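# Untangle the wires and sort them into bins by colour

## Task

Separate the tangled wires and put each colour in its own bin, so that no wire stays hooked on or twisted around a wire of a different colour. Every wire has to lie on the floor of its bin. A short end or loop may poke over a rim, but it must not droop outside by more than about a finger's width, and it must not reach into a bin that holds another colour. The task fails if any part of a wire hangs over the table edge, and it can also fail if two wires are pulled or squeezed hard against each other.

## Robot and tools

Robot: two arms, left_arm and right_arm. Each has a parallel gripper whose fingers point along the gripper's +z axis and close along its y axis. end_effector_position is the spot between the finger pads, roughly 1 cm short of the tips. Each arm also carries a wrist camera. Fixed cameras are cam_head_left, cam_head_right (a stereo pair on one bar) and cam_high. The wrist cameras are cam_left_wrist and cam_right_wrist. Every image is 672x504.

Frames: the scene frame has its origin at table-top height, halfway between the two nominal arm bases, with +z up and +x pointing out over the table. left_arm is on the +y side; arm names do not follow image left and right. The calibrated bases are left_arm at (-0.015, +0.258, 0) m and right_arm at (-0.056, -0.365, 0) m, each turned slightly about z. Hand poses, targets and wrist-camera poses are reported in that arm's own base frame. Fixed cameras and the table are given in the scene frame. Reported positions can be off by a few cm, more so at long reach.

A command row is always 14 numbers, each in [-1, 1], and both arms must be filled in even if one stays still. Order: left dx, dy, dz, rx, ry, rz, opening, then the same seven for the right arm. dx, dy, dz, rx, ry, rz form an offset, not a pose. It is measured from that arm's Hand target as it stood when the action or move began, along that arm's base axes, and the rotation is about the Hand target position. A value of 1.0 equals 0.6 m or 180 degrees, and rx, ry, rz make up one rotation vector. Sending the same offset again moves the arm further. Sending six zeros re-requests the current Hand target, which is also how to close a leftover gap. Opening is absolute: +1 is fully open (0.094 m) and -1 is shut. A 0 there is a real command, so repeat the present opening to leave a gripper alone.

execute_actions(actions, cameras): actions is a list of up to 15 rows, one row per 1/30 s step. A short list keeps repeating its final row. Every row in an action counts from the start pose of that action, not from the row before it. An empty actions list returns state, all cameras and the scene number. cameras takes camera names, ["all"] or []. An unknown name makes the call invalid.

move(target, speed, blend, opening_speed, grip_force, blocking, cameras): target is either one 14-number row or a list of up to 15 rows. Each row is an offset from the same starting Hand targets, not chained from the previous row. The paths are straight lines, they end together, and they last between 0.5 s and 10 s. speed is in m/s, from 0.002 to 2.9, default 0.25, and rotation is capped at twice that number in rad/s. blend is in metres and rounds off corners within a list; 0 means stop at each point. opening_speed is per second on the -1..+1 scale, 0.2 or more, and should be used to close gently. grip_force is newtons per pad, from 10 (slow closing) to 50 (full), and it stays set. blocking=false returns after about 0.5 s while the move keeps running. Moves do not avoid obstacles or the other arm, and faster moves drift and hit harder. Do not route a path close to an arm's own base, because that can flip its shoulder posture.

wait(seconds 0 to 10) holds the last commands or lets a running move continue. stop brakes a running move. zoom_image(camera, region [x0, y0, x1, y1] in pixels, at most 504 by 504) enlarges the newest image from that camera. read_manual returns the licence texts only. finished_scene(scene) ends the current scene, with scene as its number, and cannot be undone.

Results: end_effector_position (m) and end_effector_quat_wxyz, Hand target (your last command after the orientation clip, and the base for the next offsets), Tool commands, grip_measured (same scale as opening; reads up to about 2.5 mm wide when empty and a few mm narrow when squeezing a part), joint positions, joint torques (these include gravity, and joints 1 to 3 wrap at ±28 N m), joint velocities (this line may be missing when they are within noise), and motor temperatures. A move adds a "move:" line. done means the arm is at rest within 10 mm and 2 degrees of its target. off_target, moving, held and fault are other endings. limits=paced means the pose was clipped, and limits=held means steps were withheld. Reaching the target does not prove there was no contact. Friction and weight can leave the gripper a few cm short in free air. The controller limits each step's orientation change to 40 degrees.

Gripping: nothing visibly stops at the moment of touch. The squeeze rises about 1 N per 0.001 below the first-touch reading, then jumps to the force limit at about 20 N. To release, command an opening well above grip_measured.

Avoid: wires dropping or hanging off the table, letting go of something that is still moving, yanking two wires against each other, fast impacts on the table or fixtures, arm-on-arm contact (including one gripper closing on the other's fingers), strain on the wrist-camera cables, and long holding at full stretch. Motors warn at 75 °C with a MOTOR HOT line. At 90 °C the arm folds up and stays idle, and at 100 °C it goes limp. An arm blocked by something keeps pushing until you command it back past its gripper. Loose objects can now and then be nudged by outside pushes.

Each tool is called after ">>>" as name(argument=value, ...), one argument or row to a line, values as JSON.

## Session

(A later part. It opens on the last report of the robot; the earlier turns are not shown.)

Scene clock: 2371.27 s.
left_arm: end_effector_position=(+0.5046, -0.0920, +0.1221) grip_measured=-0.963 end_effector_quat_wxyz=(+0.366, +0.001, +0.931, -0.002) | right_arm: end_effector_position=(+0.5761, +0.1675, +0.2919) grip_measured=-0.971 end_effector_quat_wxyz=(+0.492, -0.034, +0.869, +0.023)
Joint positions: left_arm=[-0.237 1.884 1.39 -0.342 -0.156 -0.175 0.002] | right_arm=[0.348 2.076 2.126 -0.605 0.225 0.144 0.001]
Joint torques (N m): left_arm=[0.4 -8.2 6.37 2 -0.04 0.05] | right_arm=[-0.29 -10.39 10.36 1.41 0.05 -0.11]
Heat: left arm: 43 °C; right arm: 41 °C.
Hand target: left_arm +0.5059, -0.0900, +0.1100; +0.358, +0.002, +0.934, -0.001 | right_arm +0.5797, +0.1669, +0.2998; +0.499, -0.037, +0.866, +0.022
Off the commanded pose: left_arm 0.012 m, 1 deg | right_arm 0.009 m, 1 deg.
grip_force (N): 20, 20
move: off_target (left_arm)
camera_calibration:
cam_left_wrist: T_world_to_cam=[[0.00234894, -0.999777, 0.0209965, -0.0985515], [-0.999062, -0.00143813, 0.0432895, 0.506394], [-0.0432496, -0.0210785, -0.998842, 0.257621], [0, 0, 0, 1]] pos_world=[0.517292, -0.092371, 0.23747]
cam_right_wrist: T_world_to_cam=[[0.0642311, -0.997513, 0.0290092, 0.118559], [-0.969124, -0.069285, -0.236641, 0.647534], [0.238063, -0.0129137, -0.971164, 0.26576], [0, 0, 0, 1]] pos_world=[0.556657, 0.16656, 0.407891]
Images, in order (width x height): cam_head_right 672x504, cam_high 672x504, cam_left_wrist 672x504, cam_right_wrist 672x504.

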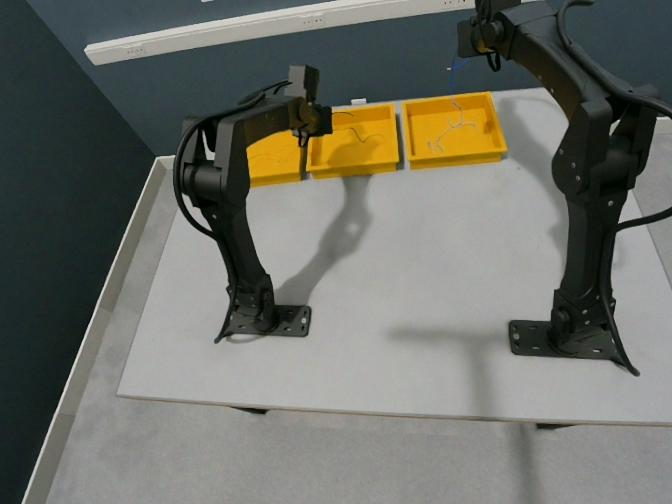

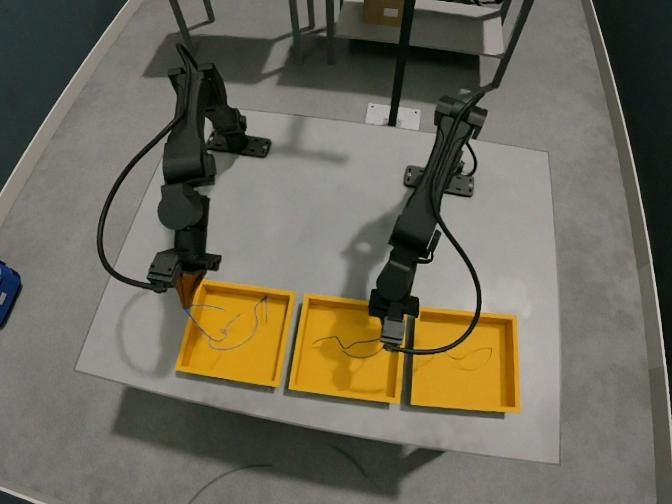

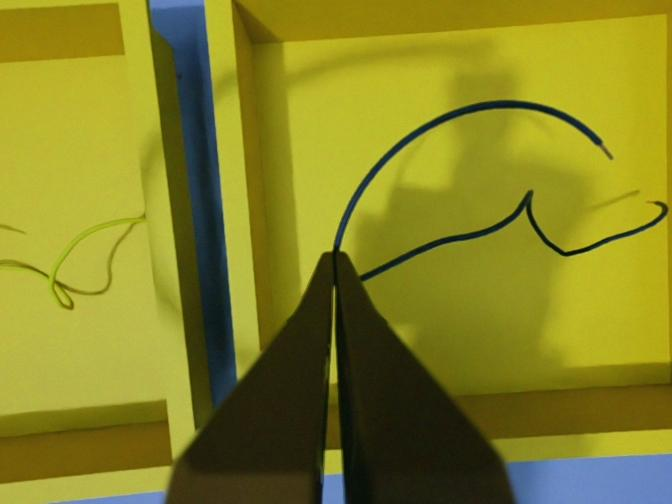

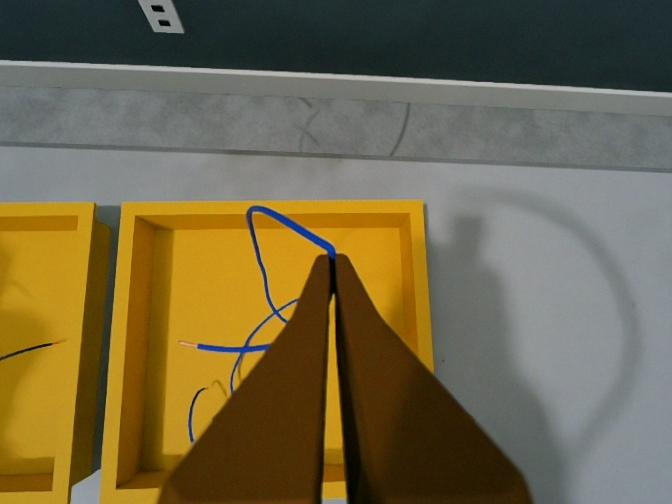

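>>> move(
  target=[0.0033,0.0283,-0.0583,0,0,0,-1,0,-0.008,-0.0833,0,0,0,-1],
  speed=0.06,
  cameras=["cam_head_right", "cam_high", "cam_left_wrist"],
)

>>> zoom_image(
  camera="cam_head_right",
  region=[390, 50, 520, 180],
)

>>> zoom_image(
  camera="cam_high",
  region=[150, 250, 310, 400],
)

Scene clock: 2394.03 s.
left_arm: end_effector_position=(+0.5075, -0.0746, +0.0867) grip_measured=-0.963 end_effector_quat_wxyz=(+0.365, +0.000, +0.931, -0.001) | right_arm: end_effector_position=(+0.5816, +0.1659, +0.2289) grip_measured=-0.971 end_effector_quat_wxyz=(+0.479, -0.037, +0.877, +0.019)
Joint positions: left_arm=[-0.193 1.924 1.296 -0.205 -0.129 -0.143 0.002] | right_arm=[0.34 2.071 1.891 -0.407 0.217 0.139 0.001]
Joint torques (N m): left_arm=[0.39 -8.35 6.19 2 -0.02 0.06] | right_arm=[-0.4 -14.67 6.45 1.64 0.05 -0.1]
Motor temperatures (°C): left_arm=[30 39 36 45 28 28 30] | right_arm=[30 41 36 41 31 29 29]
Heat: left arm: 45 °C; right arm: 41 °C.
Hand target: left_arm +0.5079, -0.0729, +0.0750; +0.358, +0.002, +0.934, +0.000 | right_arm +0.5797, +0.1621, +0.2500; +0.499, -0.037, +0.865, +0.022
Off the commanded pose: left_arm 0.012 m, 1 deg | right_arm 0.021 m, 3 deg.
grip_force (N): 20, 20
move: off_target (left_arm, right_arm)
camera_calibration:
cam_left_wrist: T_world_to_cam=[[0.0040233, -0.999803, 0.019436, -0.0811719], [-0.998999, -0.00315255, 0.0446257, 0.510522], [-0.0445557, -0.0195961, -0.998815, 0.223437], [0, 0, 0, 1]] pos_world=[0.520293, -0.075168, 0.201968]
Images, in order (width x height): cam_head_right 672x504, cam_high 672x504, cam_left_wrist 672x504.

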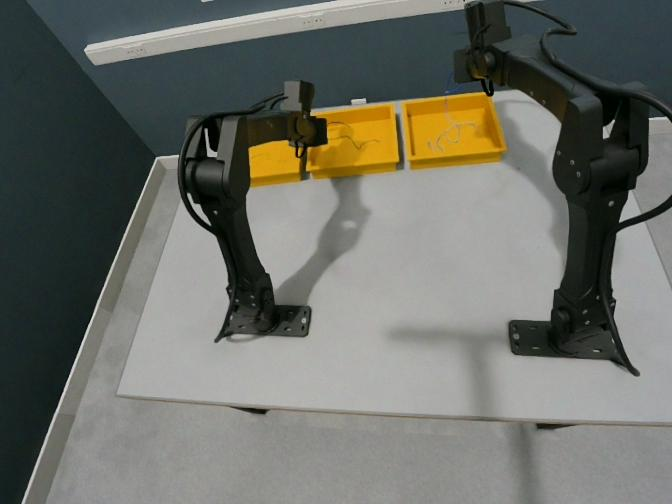

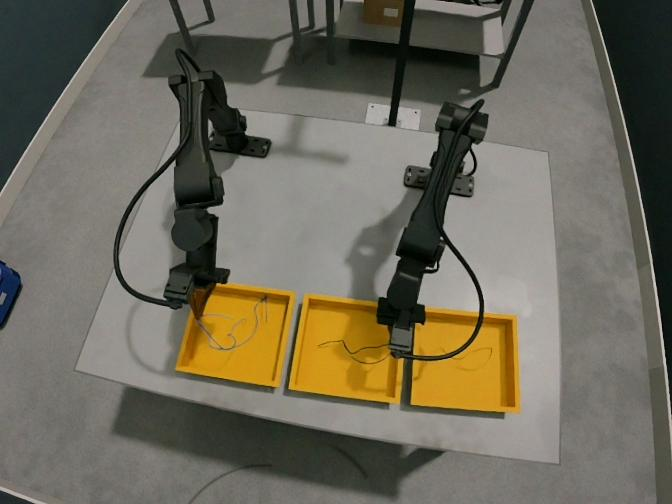

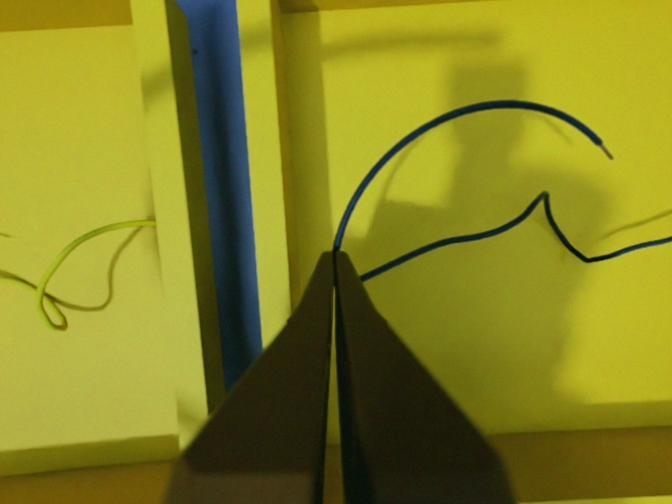

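Scaled by 3.877 from the camera's 672x504 image, which has a finer 960x720 frame.

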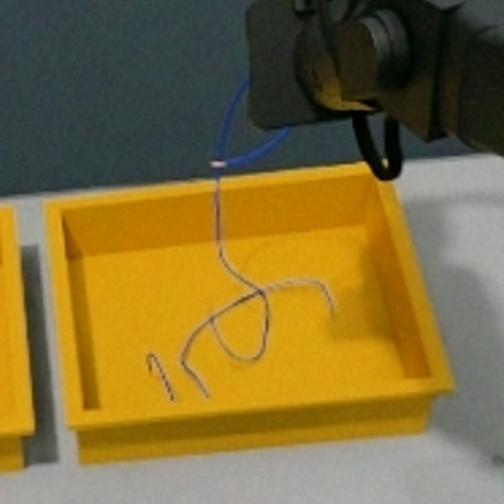

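Scaled by 3.150 from the camera's 672x504 image, which has a finer 960x720 frame.

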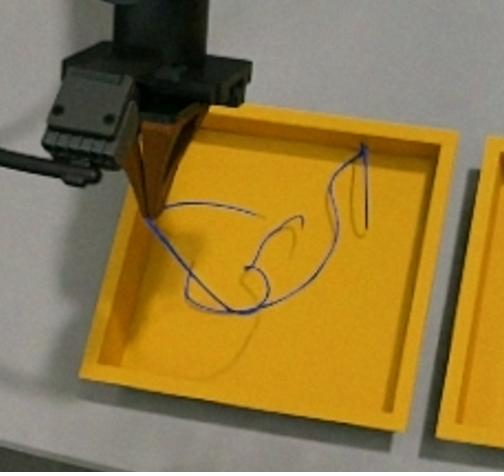

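>>> move(
  target=[0,0,-0.045,0,0,0,-1,0.0167,-0.0333,-0.0917,-0.0029,0.0332,-0.0278,-1],
  speed=0.05,
  cameras=["cam_head_right", "cam_high", "cam_left_wrist", "cam_right_wrist"],
)

>>> zoom_image(
  camera="cam_head_right",
  region=[390, 50, 520, 180],
)

>>> zoom_image(
  camera="cam_high",
  region=[150, 250, 310, 400],
)

Scene clock: 2410.83 s.
left_arm: end_effector_position=(+0.5087, -0.0750, +0.0611) grip_measured=-0.963 end_effector_quat_wxyz=(+0.367, +0.000, +0.930, -0.002) | right_arm: end_effector_position=(+0.5896, +0.1473, +0.2067) grip_measured=-0.971 end_effector_quat_wxyz=(+0.464, -0.008, +0.886, +0.005)
Joint positions: left_arm=[-0.193 1.968 1.244 -0.106 -0.128 -0.143 0.002] | right_arm=[0.314 2.109 1.891 -0.409 0.24 0.173 0.001]
Joint torques (N m): left_arm=[0.39 -8.35 5.87 2 -0.02 0.05] | right_arm=[-0.4 -10.65 6.6 1.37 0.23 0.08]
Heat: left arm: 45 °C; right arm: 44 °C.
Hand target: left_arm +0.5080, -0.0730, +0.0481; +0.358, +0.002, +0.934, -0.001 | right_arm +0.5898, +0.1420, +0.1950; +0.454, +0.000, +0.891, -0.002
Off the commanded pose: left_arm 0.013 m, 1 deg | right_arm 0.013 m, 2 deg.
grip_force (N): 20, 20
move: off_target (left_arm, right_arm)
camera_calibration:
cam_left_wrist: T_world_to_cam=[[0.00369011, -0.999784, 0.0204577, -0.0808877], [-0.999142, -0.00284221, 0.041322, 0.51315], [-0.0412549, -0.0205926, -0.998936, 0.196225], [0, 0, 0, 1]] pos_world=[0.521103, -0.075371, 0.176466]
cam_right_wrist: T_world_to_cam=[[0.00386579, -0.999438, 0.033292, 0.135078], [-0.985166, -0.00951802, -0.171339, 0.626279], [0.17156, -0.0321358, -0.984649, 0.224359], [0, 0, 0, 1]] pos_world=[0.577976, 0.148173, 0.323724]
Images, in order (width x height): cam_head_right 672x504, cam_high 672x504, cam_left_wrist 672x504, cam_right_wrist 672x504.

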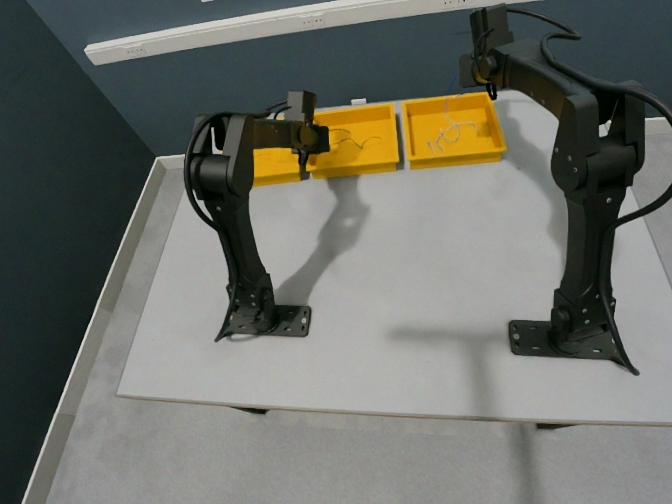

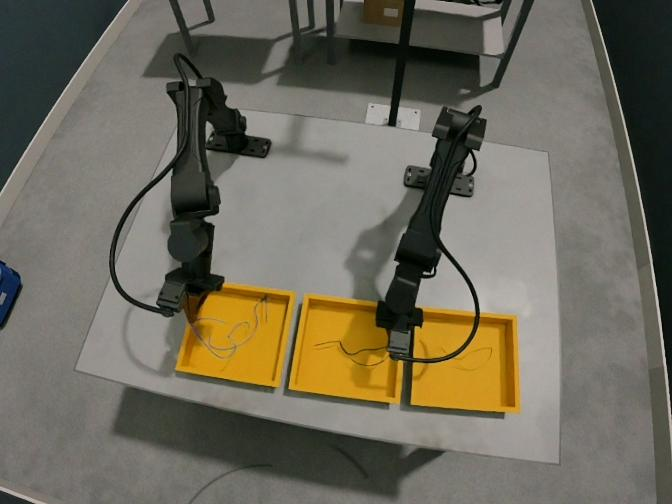

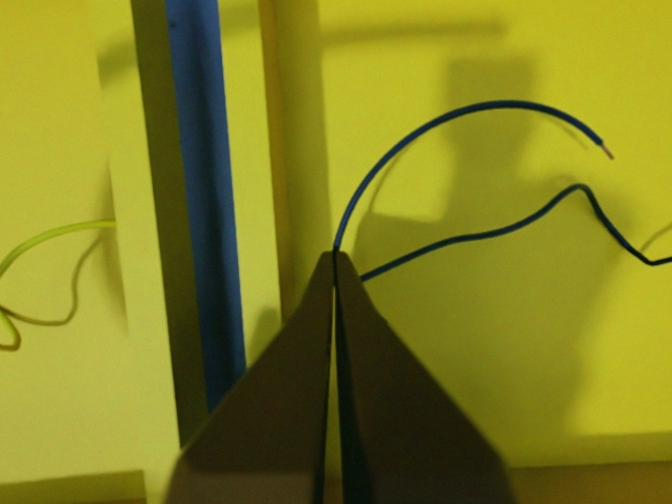

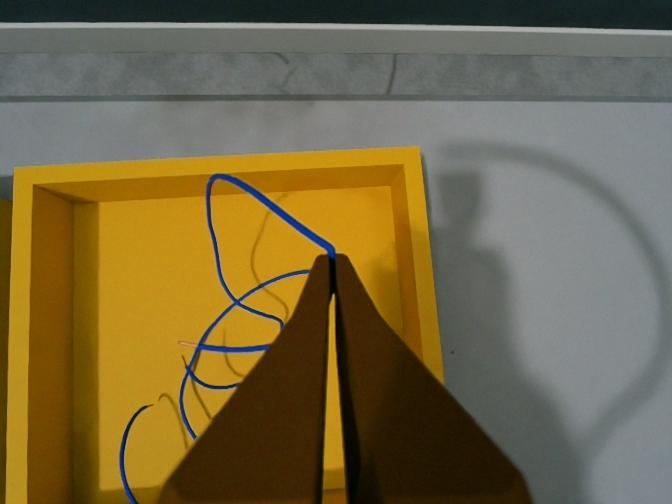

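Scaled by 3.877 from the camera's 672x504 image, which has a finer 960x720 frame.

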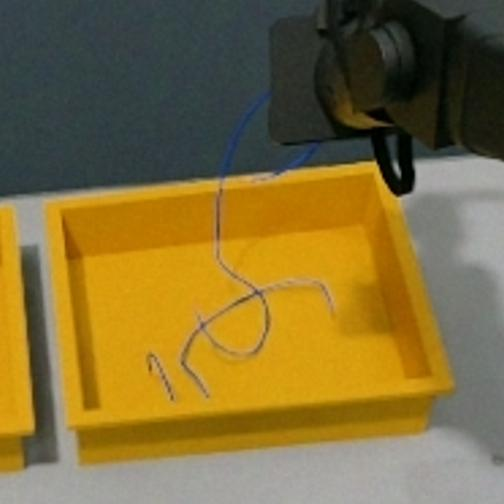

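Scaled by 3.150 from the camera's 672x504 image, which has a finer 960x720 frame.

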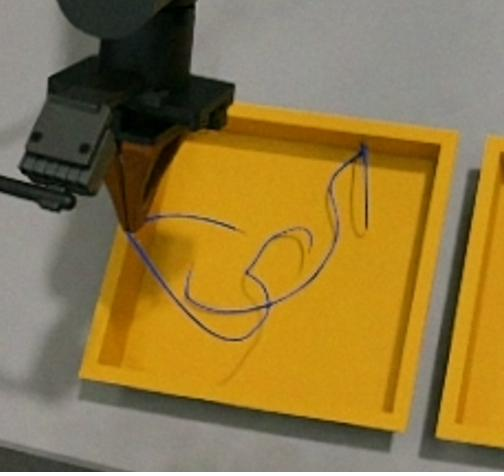

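>>> move(
  target=[0,0,-0.0367,0,0,0,-1,-0.0333,0,-0.1083,-0.0022,0.0222,0,-1],
  speed=0.05,
  cameras=["cam_head_right", "cam_high", "cam_left_wrist", "cam_right_wrist"],
)

>>> zoom_image(
  camera="cam_head_right",
  region=[300, 50, 520, 190],
)

>>> zoom_image(
  camera="cam_high",
  region=[150, 250, 420, 420],
)

Scene clock: 2431.17 s.
left_arm: end_effector_position=(+0.5127, -0.0771, +0.0463) grip_measured=-0.963 end_effector_quat_wxyz=(+0.376, +0.001, +0.926, -0.007) | right_arm: end_effector_position=(+0.5698, +0.1407, +0.1327) grip_measured=-0.971 end_effector_quat_wxyz=(+0.419, -0.007, +0.908, -0.005)
Joint positions: left_arm=[-0.193 2.003 1.212 -0.015 -0.121 -0.143 0.002] | right_arm=[0.314 2.109 1.676 -0.299 0.24 0.192 0.001]
Joint torques (N m): left_arm=[0.36 -7.94 5.39 1.93 -0.1 0.05] | right_arm=[0.29 -11.44 6.04 1.51 0.19 0.11]
Heat: left arm: 45 °C; right arm: 43 °C.
Hand target: left_arm +0.5080, -0.0729, +0.0261; +0.358, +0.002, +0.934, +0.000 | right_arm +0.5697, +0.1420, +0.1298; +0.422, -0.002, +0.907, -0.005
Off the commanded pose: left_arm 0.021 m, 2 deg | right_arm 0.003 m, 1 deg.
grip_force (N): 20, 20
move: off_target (left_arm)
camera_calibration:
cam_left_wrist: T_world_to_cam=[[-0.00205594, -0.999539, 0.0302814, -0.0802889], [-0.999799, 0.00265828, 0.0198648, 0.519542], [-0.0199362, -0.0302344, -0.999344, 0.169868], [0, 0, 0, 1]] pos_world=[0.52266, -0.0764971, 0.161867]
cam_right_wrist: T_world_to_cam=[[-0.00384786, -0.998667, 0.0514649, 0.132983], [-0.997414, 0.000139518, -0.071866, 0.586429], [0.071763, -0.0516083, -0.996086, 0.215747], [0, 0, 0, 1]] pos_world=[0.569942, 0.143858, 0.250203]
Images, in order (width x height): cam_head_right 672x504, cam_high 672x504, cam_left_wrist 672x504, cam_right_wrist 672x504.

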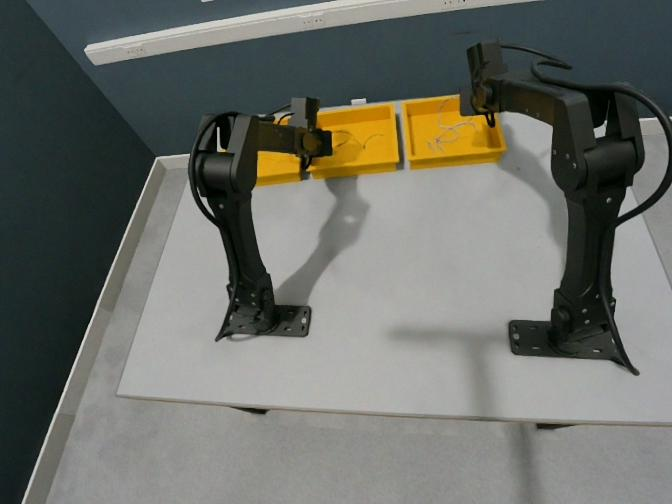

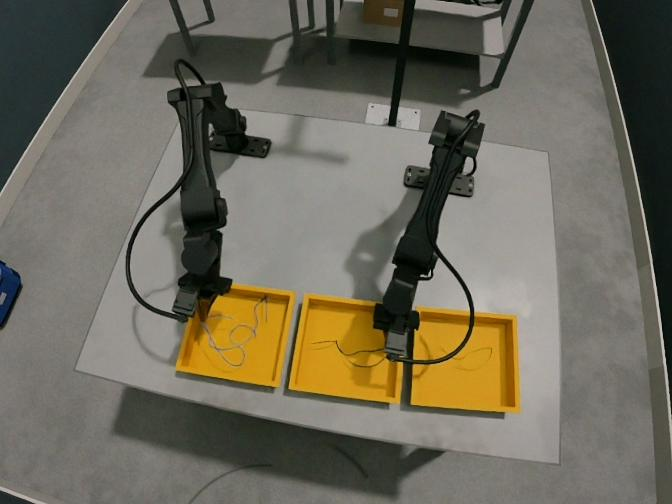

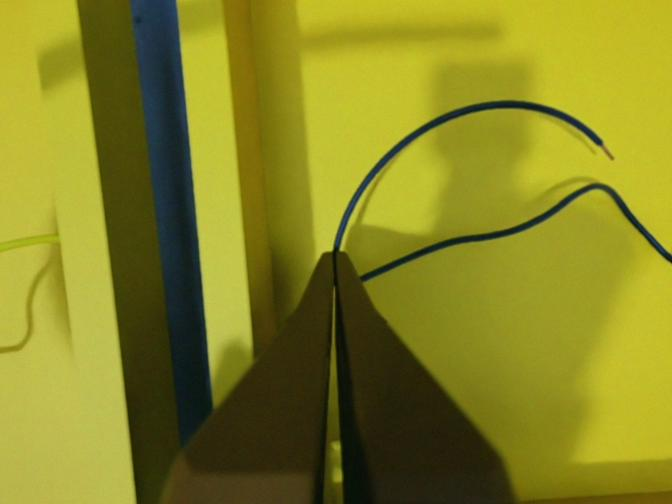

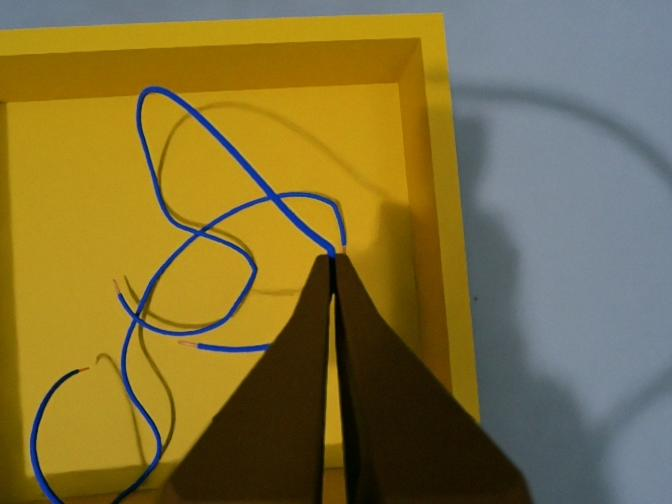

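Scaled by 2.291 from the camera's 672x504 image, which has a finer 960x720 frame.

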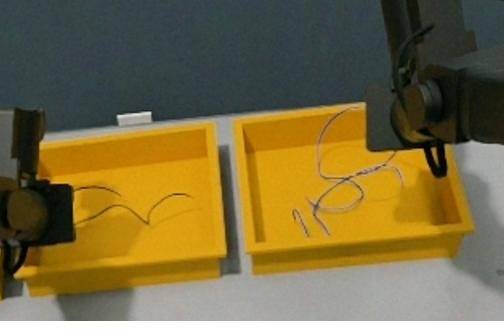

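Scaled by 1.867 from the camera's 672x504 image, which has a finer 960x720 frame.

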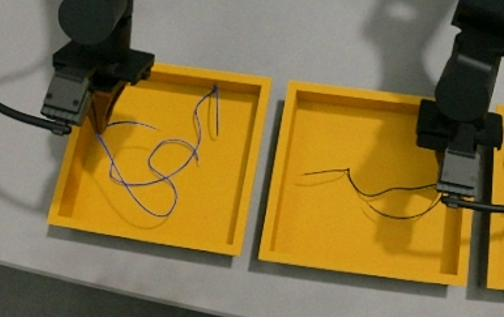

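>>> move(
  target=[-0.005,0,-0.02,0,0,0,-1,-0.0417,-0.005,-0.1033,0,0.0222,0,-1],
  speed=0.05,
  cameras=["cam_high", "cam_right_wrist"],
)

>>> zoom_image(
  camera="cam_high",
  region=[150, 250, 420, 420],
)

Scene clock: 2440.87 s.
left_arm: end_effector_position=(+0.5161, -0.0787, +0.0458) grip_measured=-0.963 end_effector_quat_wxyz=(+0.394, +0.000, +0.919, -0.013) | right_arm: end_effector_position=(+0.5459, +0.1365, +0.0754) grip_measured=-0.971 end_effector_quat_wxyz=(+0.391, -0.004, +0.920, -0.008)
Joint positions: left_arm=[-0.193 2.007 1.184 0.056 -0.116 -0.143 0.002] | right_arm=[0.319 2.109 1.485 -0.171 0.238 0.212 0.001]
Joint torques (N m): left_arm=[0.25 -7.17 4.94 1.72 -0.13 0.04] | right_arm=[0.49 -10.47 5.61 1.43 0.08 0.15]
Heat: left arm: 45 °C; right arm: 44 °C.
Hand target: left_arm +0.5049, -0.0729, +0.0139; +0.358, +0.002, +0.934, -0.001 | right_arm +0.5447, +0.1391, +0.0679; +0.390, -0.002, +0.921, -0.005
Off the commanded pose: left_arm 0.034 m, 5 deg | right_arm 0.008 m, 0 deg.
grip_force (N): 20, 20
move: off_target (left_arm)
camera_calibration:
cam_right_wrist: T_world_to_cam=[[-0.0073573, -0.998441, 0.0553376, 0.133143], [-0.999903, 0.00669182, -0.0122015, 0.554428], [0.0118122, -0.055422, -0.998393, 0.193658], [0, 0, 0, 1]] pos_world=[0.553067, 0.139959, 0.192744]
Images, in order (width x height): cam_high 672x504, cam_right_wrist 672x504.

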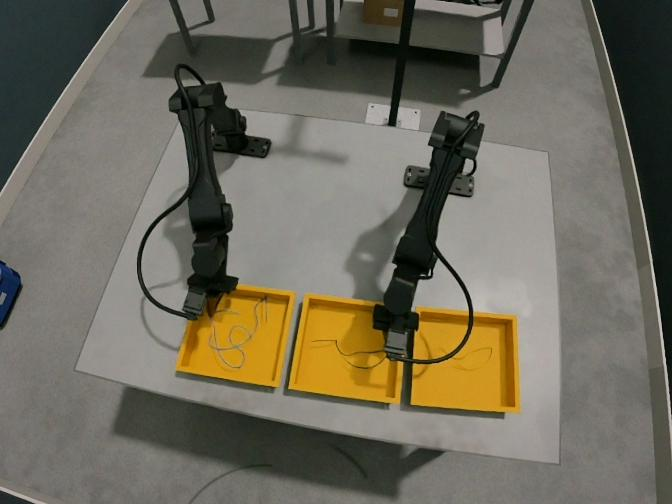

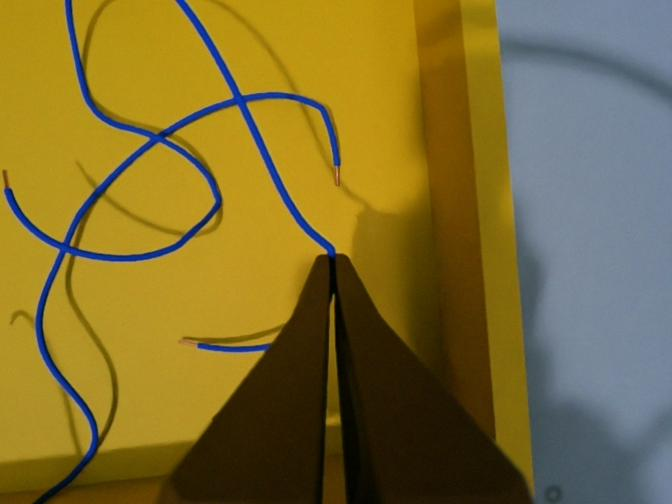

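Scaled by 1.867 from the camera's 672x504 image, which has a finer 960x720 frame.

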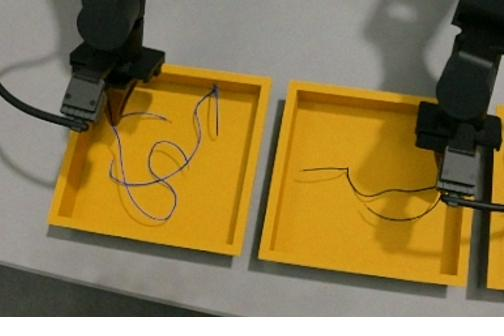

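>>> move(
  target=[
    [0.005,-0.0283,0.085,0,0,0,-1,0,0.02,-0.02,0,0.01,0,-1],
    [0.005,-0.0567,0.06,0,0,0,-1,0,0.0367,-0.06,0,0.0222,0,-1],
  ],
  speed=0.05,
  blend=[0.01,0],
  cameras=["cam_high", "cam_right_wrist", "cam_left_wrist"],
)

>>> zoom_image(
  camera="cam_high",
  region=[150, 250, 420, 420],
)

Scene clock: 2484.80 s.
left_arm: end_effector_position=(+0.4983, -0.1057, +0.0422) grip_measured=-0.963 end_effector_quat_wxyz=(+0.343, +0.007, +0.939, -0.004) | right_arm: end_effector_position=(+0.5419, +0.1571, +0.0336) grip_measured=-0.971 end_effector_quat_wxyz=(+0.360, -0.006, +0.933, -0.004)
Joint positions: left_arm=[-0.267 2.007 1.257 -0.137 -0.159 -0.194 0.002] | right_arm=[0.356 2.207 1.515 -0.175 0.24 0.255 0.001]
Joint torques (N m): left_arm=[-0.4 -9.81 8.47 1.94 -0.24 -0.08] | right_arm=[0.54 -10.13 9.13 1.01 0.16 0.1]
Heat: left arm: 45 °C; right arm: 43 °C.
Hand target: left_arm +0.5079, -0.1070, +0.0499; +0.358, +0.002, +0.934, +0.000 | right_arm +0.5447, +0.1612, +0.0318; +0.358, -0.002, +0.934, -0.005
Off the commanded pose: left_arm 0.012 m, 2 deg | right_arm 0.005 m, 1 deg.
grip_force (N): 20, 20
move: off_target (left_arm)
camera_calibration:
cam_left_wrist: T_world_to_cam=[[-0.0105377, -0.999768, 0.0187874, -0.10402], [-0.995651, 0.0122298, 0.0923534, 0.501172], [-0.0925618, -0.0177325, -0.995549, 0.201962], [0, 0, 0, 1]] pos_world=[0.516591, -0.106544, 0.156733]
cam_right_wrist: T_world_to_cam=[[0.00164336, -0.998754, 0.0498814, 0.151355], [-0.998471, 0.001117, 0.0552602, 0.547577], [-0.055247, -0.0498959, -0.997225, 0.188512], [0, 0, 0, 1]] pos_world=[0.556906, 0.159961, 0.15018]
Images, in order (width x height): cam_high 672x504, cam_left_wrist 672x504, cam_right_wrist 672x504.

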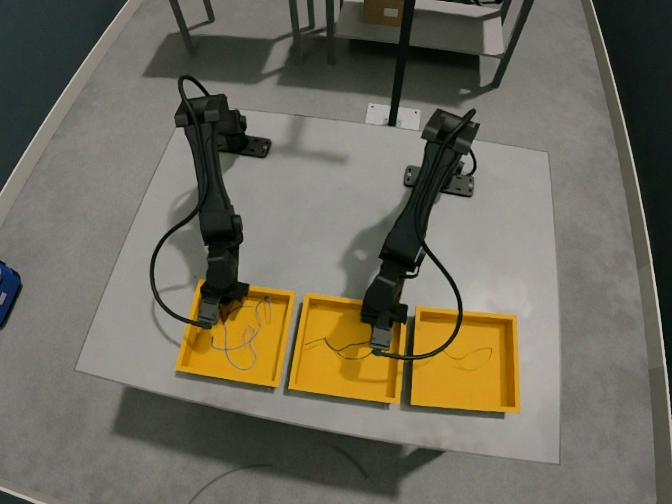

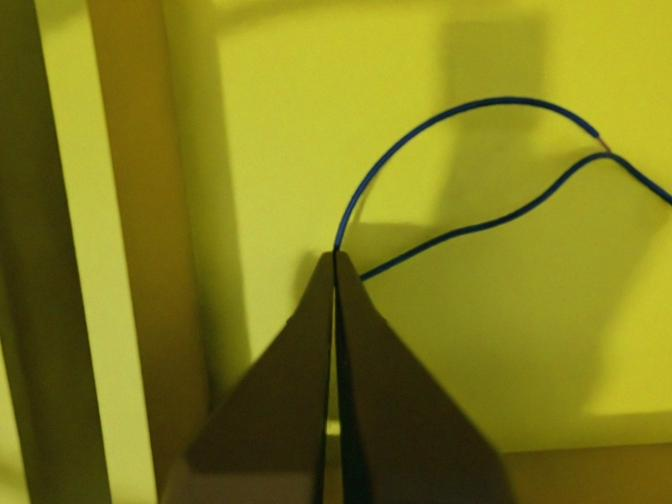

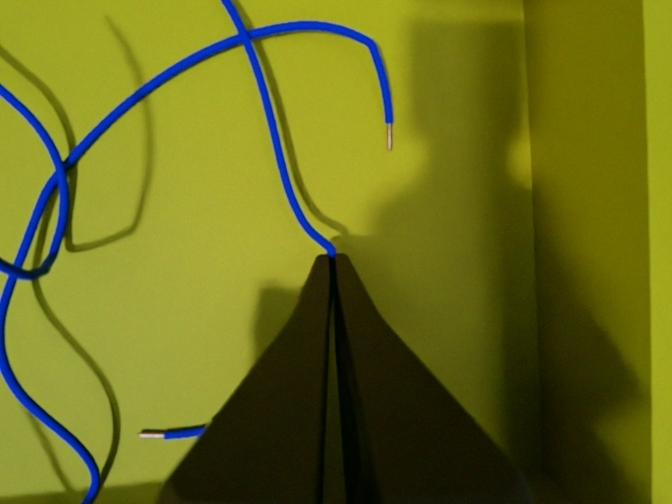

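Scaled by 1.867 from the camera's 672x504 image, which has a finer 960x720 frame.

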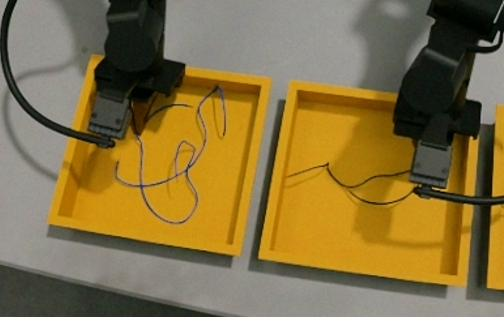

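>>> zoom_image(
  camera="cam_high",
  region=[285, 280, 425, 420],
)

>>> wait(
  seconds=0.1,
  cameras=["cam_head_right", "cam_head_left"],
)

>>> zoom_image(
  camera="cam_head_right",
  region=[290, 80, 510, 190],
)

Scaled by 3.600 from the camera's 672x504 image, which has a finer 960x720 frame.

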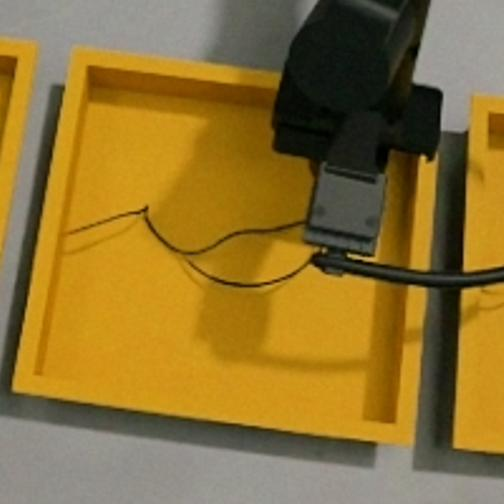

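Scene clock: 2493.00 s.
left_arm: end_effector_position=(+0.4984, -0.1056, +0.0422) grip_measured=-0.963 end_effector_quat_wxyz=(+0.343, +0.007, +0.939, -0.003) | right_arm: end_effector_position=(+0.5419, +0.1571, +0.0336) grip_measured=-0.971 end_effector_quat_wxyz=(+0.360, -0.006, +0.933, -0.004)
Joint positions: left_arm=[-0.267 2.007 1.257 -0.137 -0.16 -0.195 0.002] | right_arm=[0.356 2.207 1.515 -0.175 0.24 0.255 0.001]
Joint torques (N m): left_arm=[-0.39 -9.84 8.49 1.94 -0.25 -0.04] | right_arm=[0.75 -10.26 9.14 1.04 0.18 0.14]
Heat: left arm: 45 °C; right arm: 42 °C.
Hand target: left_arm +0.5079, -0.1070, +0.0499; +0.358, +0.002, +0.934, +0.000 | right_arm +0.5447, +0.1612, +0.0318; +0.358, -0.002, +0.934, -0.005
Tool commands: left_gripper/opening=-1.0 right_gripper/opening=-1.0
Off the commanded pose: left_arm 0.012 m, 2 deg | right_arm 0.005 m, 1 deg.
grip_force (N): 20, 20
wait: 0.10 s; at rest from the start
Images, in order (width x height): cam_head_left 672x504, cam_head_right 672x504.

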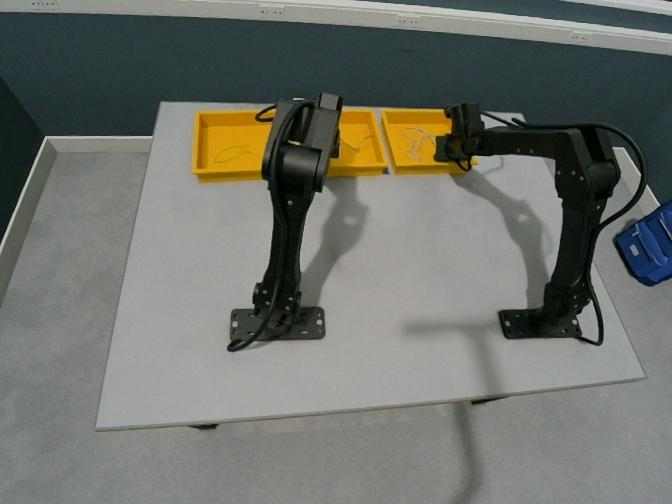

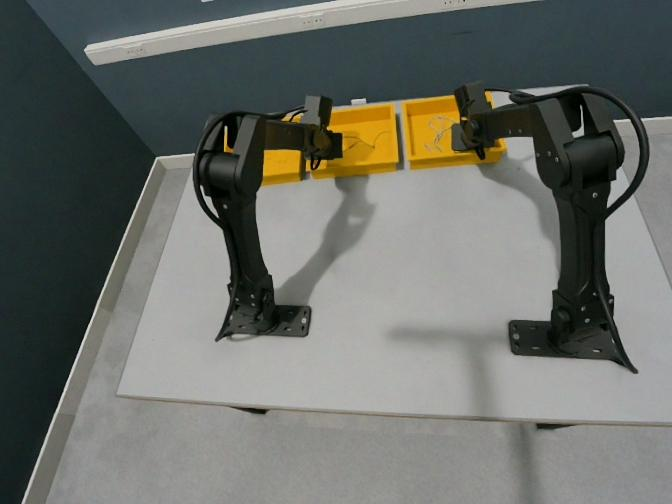

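Scaled by 2.291 from the camera's 672x504 image, which has a finer 960x720 frame.

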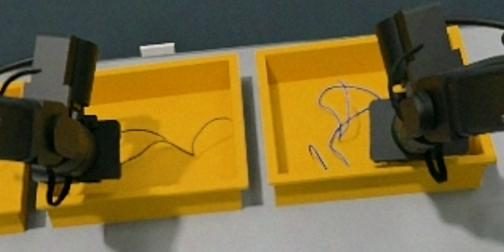

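>>> move(
  target=[0,0.005,-0.0267,0,0,0,-1,0,0,0,0,0,0,-1],
  speed=0.03,
)

>>> move(
  target=[0,0,0,0,0,0,-0.72,0,0,0,0,0,0,-0.72],
  opening_speed=0.25,
  cameras=["cam_high", "cam_right_wrist", "cam_left_wrist"],
)

Scene clock: 2518.43 s.
left_arm: end_effector_position=(+0.5083, -0.1083, +0.0468) grip_measured=-0.963 end_effector_quat_wxyz=(+0.365, +0.005, +0.931, -0.009) | right_arm: end_effector_position=(+0.5419, +0.1571, +0.0336) grip_measured=-0.971 end_effector_quat_wxyz=(+0.360, -0.006, +0.933, -0.004)
Joint positions: left_arm=[-0.267 2.017 1.257 -0.078 -0.16 -0.195 0.002] | right_arm=[0.356 2.207 1.515 -0.175 0.24 0.255 0.001]
Joint torques (N m): left_arm=[0.2 -8.61 5.89 2.01 -0.21 0] | right_arm=[0.5 -10.07 9.13 1.05 0.17 0.15]
Heat: left arm: 45 °C; right arm: 43 °C.
Hand target: left_arm +0.5079, -0.1040, +0.0340; +0.358, +0.002, +0.934, +0.000 | right_arm +0.5447, +0.1612, +0.0318; +0.358, -0.002, +0.934, -0.005
Off the commanded pose: left_arm 0.014 m, 1 deg | right_arm 0.005 m, 1 deg.
grip_force (N): 20, 20
move: off_target (left_arm)

Scene clock: 2519.77 s.
left_arm: end_effector_position=(+0.5086, -0.1083, +0.0470) grip_measured=-0.723 end_effector_quat_wxyz=(+0.365, +0.005, +0.931, -0.009) | right_arm: end_effector_position=(+0.5415, +0.1584, +0.0336) grip_measured=-0.723 end_effector_quat_wxyz=(+0.360, -0.006, +0.933, -0.003)
Joint positions: left_arm=[-0.267 2.017 1.257 -0.077 -0.16 -0.195 0.013] | right_arm=[0.359 2.207 1.515 -0.175 0.24 0.257 0.013]
Joint torques (N m): left_arm=[0.2 -8.61 5.87 2.01 -0.21 0] | right_arm=[0.5 -10.11 9.16 1.01 0.15 0.13]
Heat: left arm: 45 °C; right arm: 43 °C.
Hand target: left_arm +0.5080, -0.1040, +0.0341; +0.358, +0.002, +0.934, -0.001 | right_arm +0.5447, +0.1611, +0.0318; +0.358, -0.002, +0.934, -0.005
Off the commanded pose: left_arm 0.014 m, 1 deg | right_arm 0.005 m, 1 deg.
grip_force (N): 20, 20
move: off_target (left_arm)
camera_calibration:
cam_left_wrist: T_world_to_cam=[[-0.0109981, -0.999454, 0.03115, -0.106951], [-0.998958, 0.0123619, 0.0439327, 0.514909], [-0.0442938, -0.0306344, -0.998549, 0.181854], [0, 0, 0, 1]] pos_world=[0.521252, -0.107687, 0.162301]
cam_right_wrist: T_world_to_cam=[[0.00249065, -0.998813, 0.0486429, 0.152179], [-0.998475, 0.000198402, 0.0551985, 0.547337], [-0.0551426, -0.0487063, -0.99729, 0.188302], [0, 0, 0, 1]] pos_world=[0.556507, 0.161061, 0.150178]
Images, in order (width x height): cam_high 672x504, cam_left_wrist 672x504, cam_right_wrist 672x504.

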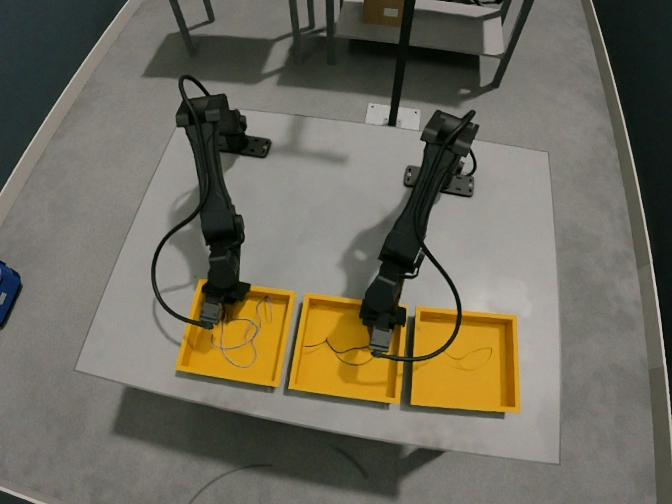

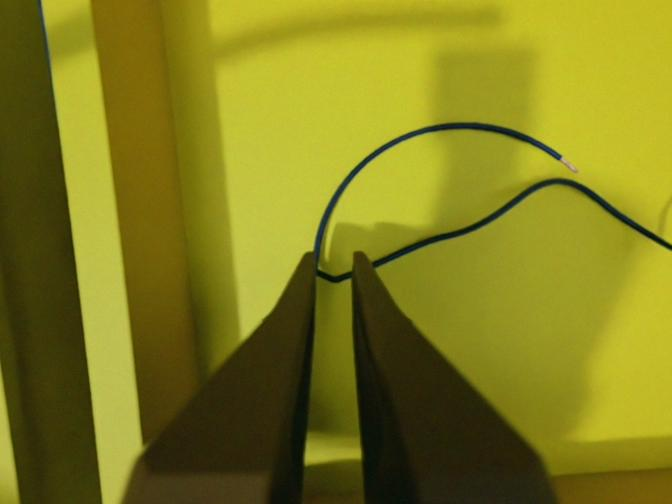

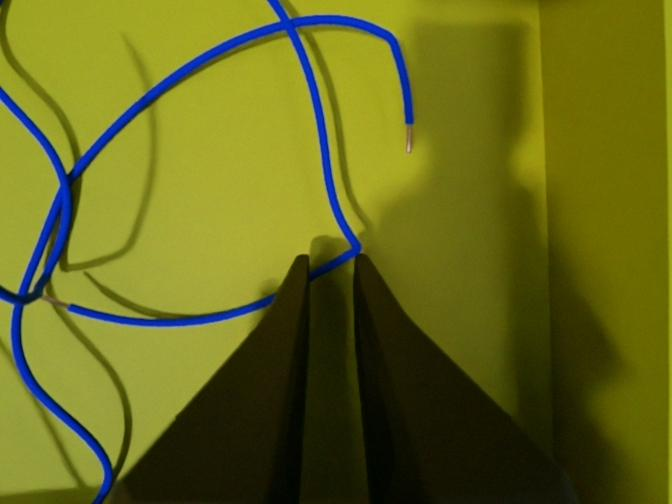

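>>> move(
  target=[0,-0.005,0.1333,0,0,0,-0.72,-0.005,-0.005,0.1333,0,0,0,-0.72],
  speed=0.06,
  cameras=["cam_high", "cam_right_wrist", "cam_left_wrist"],
)

Scene clock: 2525.63 s.
left_arm: end_effector_position=(+0.5016, -0.1064, +0.0843) grip_measured=-0.723 end_effector_quat_wxyz=(+0.329, +0.008, +0.944, +0.000) | right_arm: end_effector_position=(+0.5345, +0.1557, +0.0810) grip_measured=-0.723 end_effector_quat_wxyz=(+0.331, -0.010, +0.943, -0.014)
Joint positions: left_arm=[-0.267 1.967 1.4 -0.349 -0.16 -0.195 0.013] | right_arm=[0.359 2.149 1.662 -0.446 0.24 0.257 0.013]
Joint torques (N m): left_arm=[-0.44 -13.7 8.88 1.67 -0.25 -0.06] | right_arm=[0.23 -14.56 9.69 1.03 0.12 0.09]
Heat: left arm: 45 °C; right arm: 44 °C.
Hand target: left_arm +0.5079, -0.1070, +0.1140; +0.358, +0.002, +0.934, -0.001 | right_arm +0.5417, +0.1582, +0.1119; +0.358, -0.002, +0.934, -0.005
Off the commanded pose: left_arm 0.030 m, 4 deg | right_arm 0.032 m, 4 deg.
grip_force (N): 20, 20
move: off_target (left_arm, right_arm)
camera_calibration:
cam_left_wrist: T_world_to_cam=[[-0.00937397, -0.999894, 0.0111545, -0.105516], [-0.992713, 0.0106457, 0.120029, 0.496547], [-0.120135, -0.0099481, -0.992708, 0.258562], [0, 0, 0, 1]] pos_world=[0.523002, -0.108219, 0.198253]
cam_right_wrist: T_world_to_cam=[[0.00612181, -0.99744, 0.0712466, 0.143329], [-0.993246, 0.0021901, 0.116005, 0.529657], [-0.115864, -0.0714756, -0.99069, 0.270533], [0, 0, 0, 1]] pos_world=[0.556547, 0.161139, 0.19636]
Images, in order (width x height): cam_high 672x504, cam_left_wrist 672x504, cam_right_wrist 672x504.

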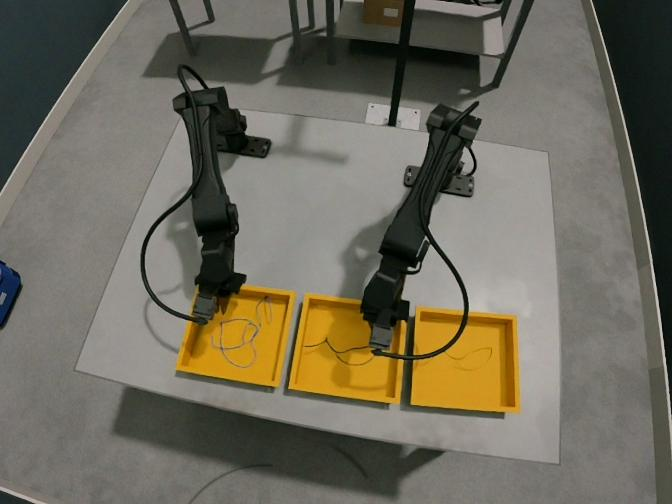

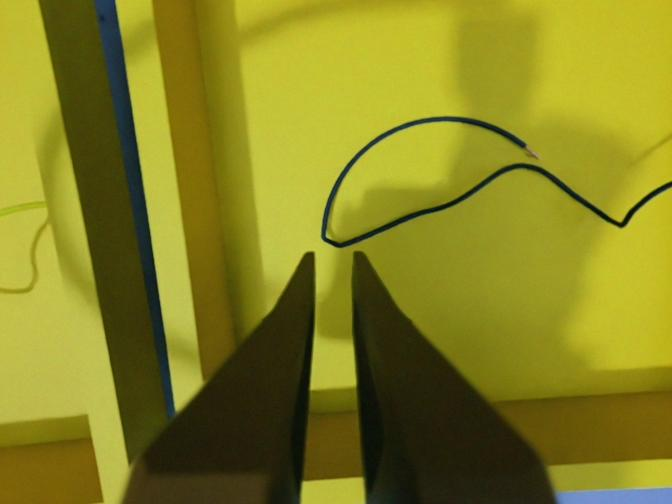

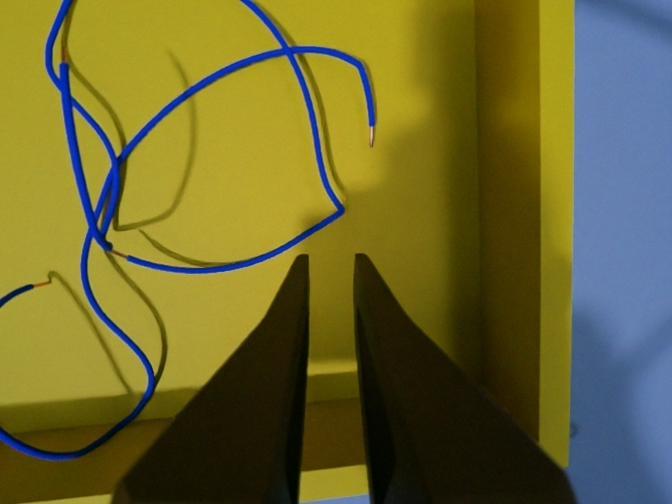

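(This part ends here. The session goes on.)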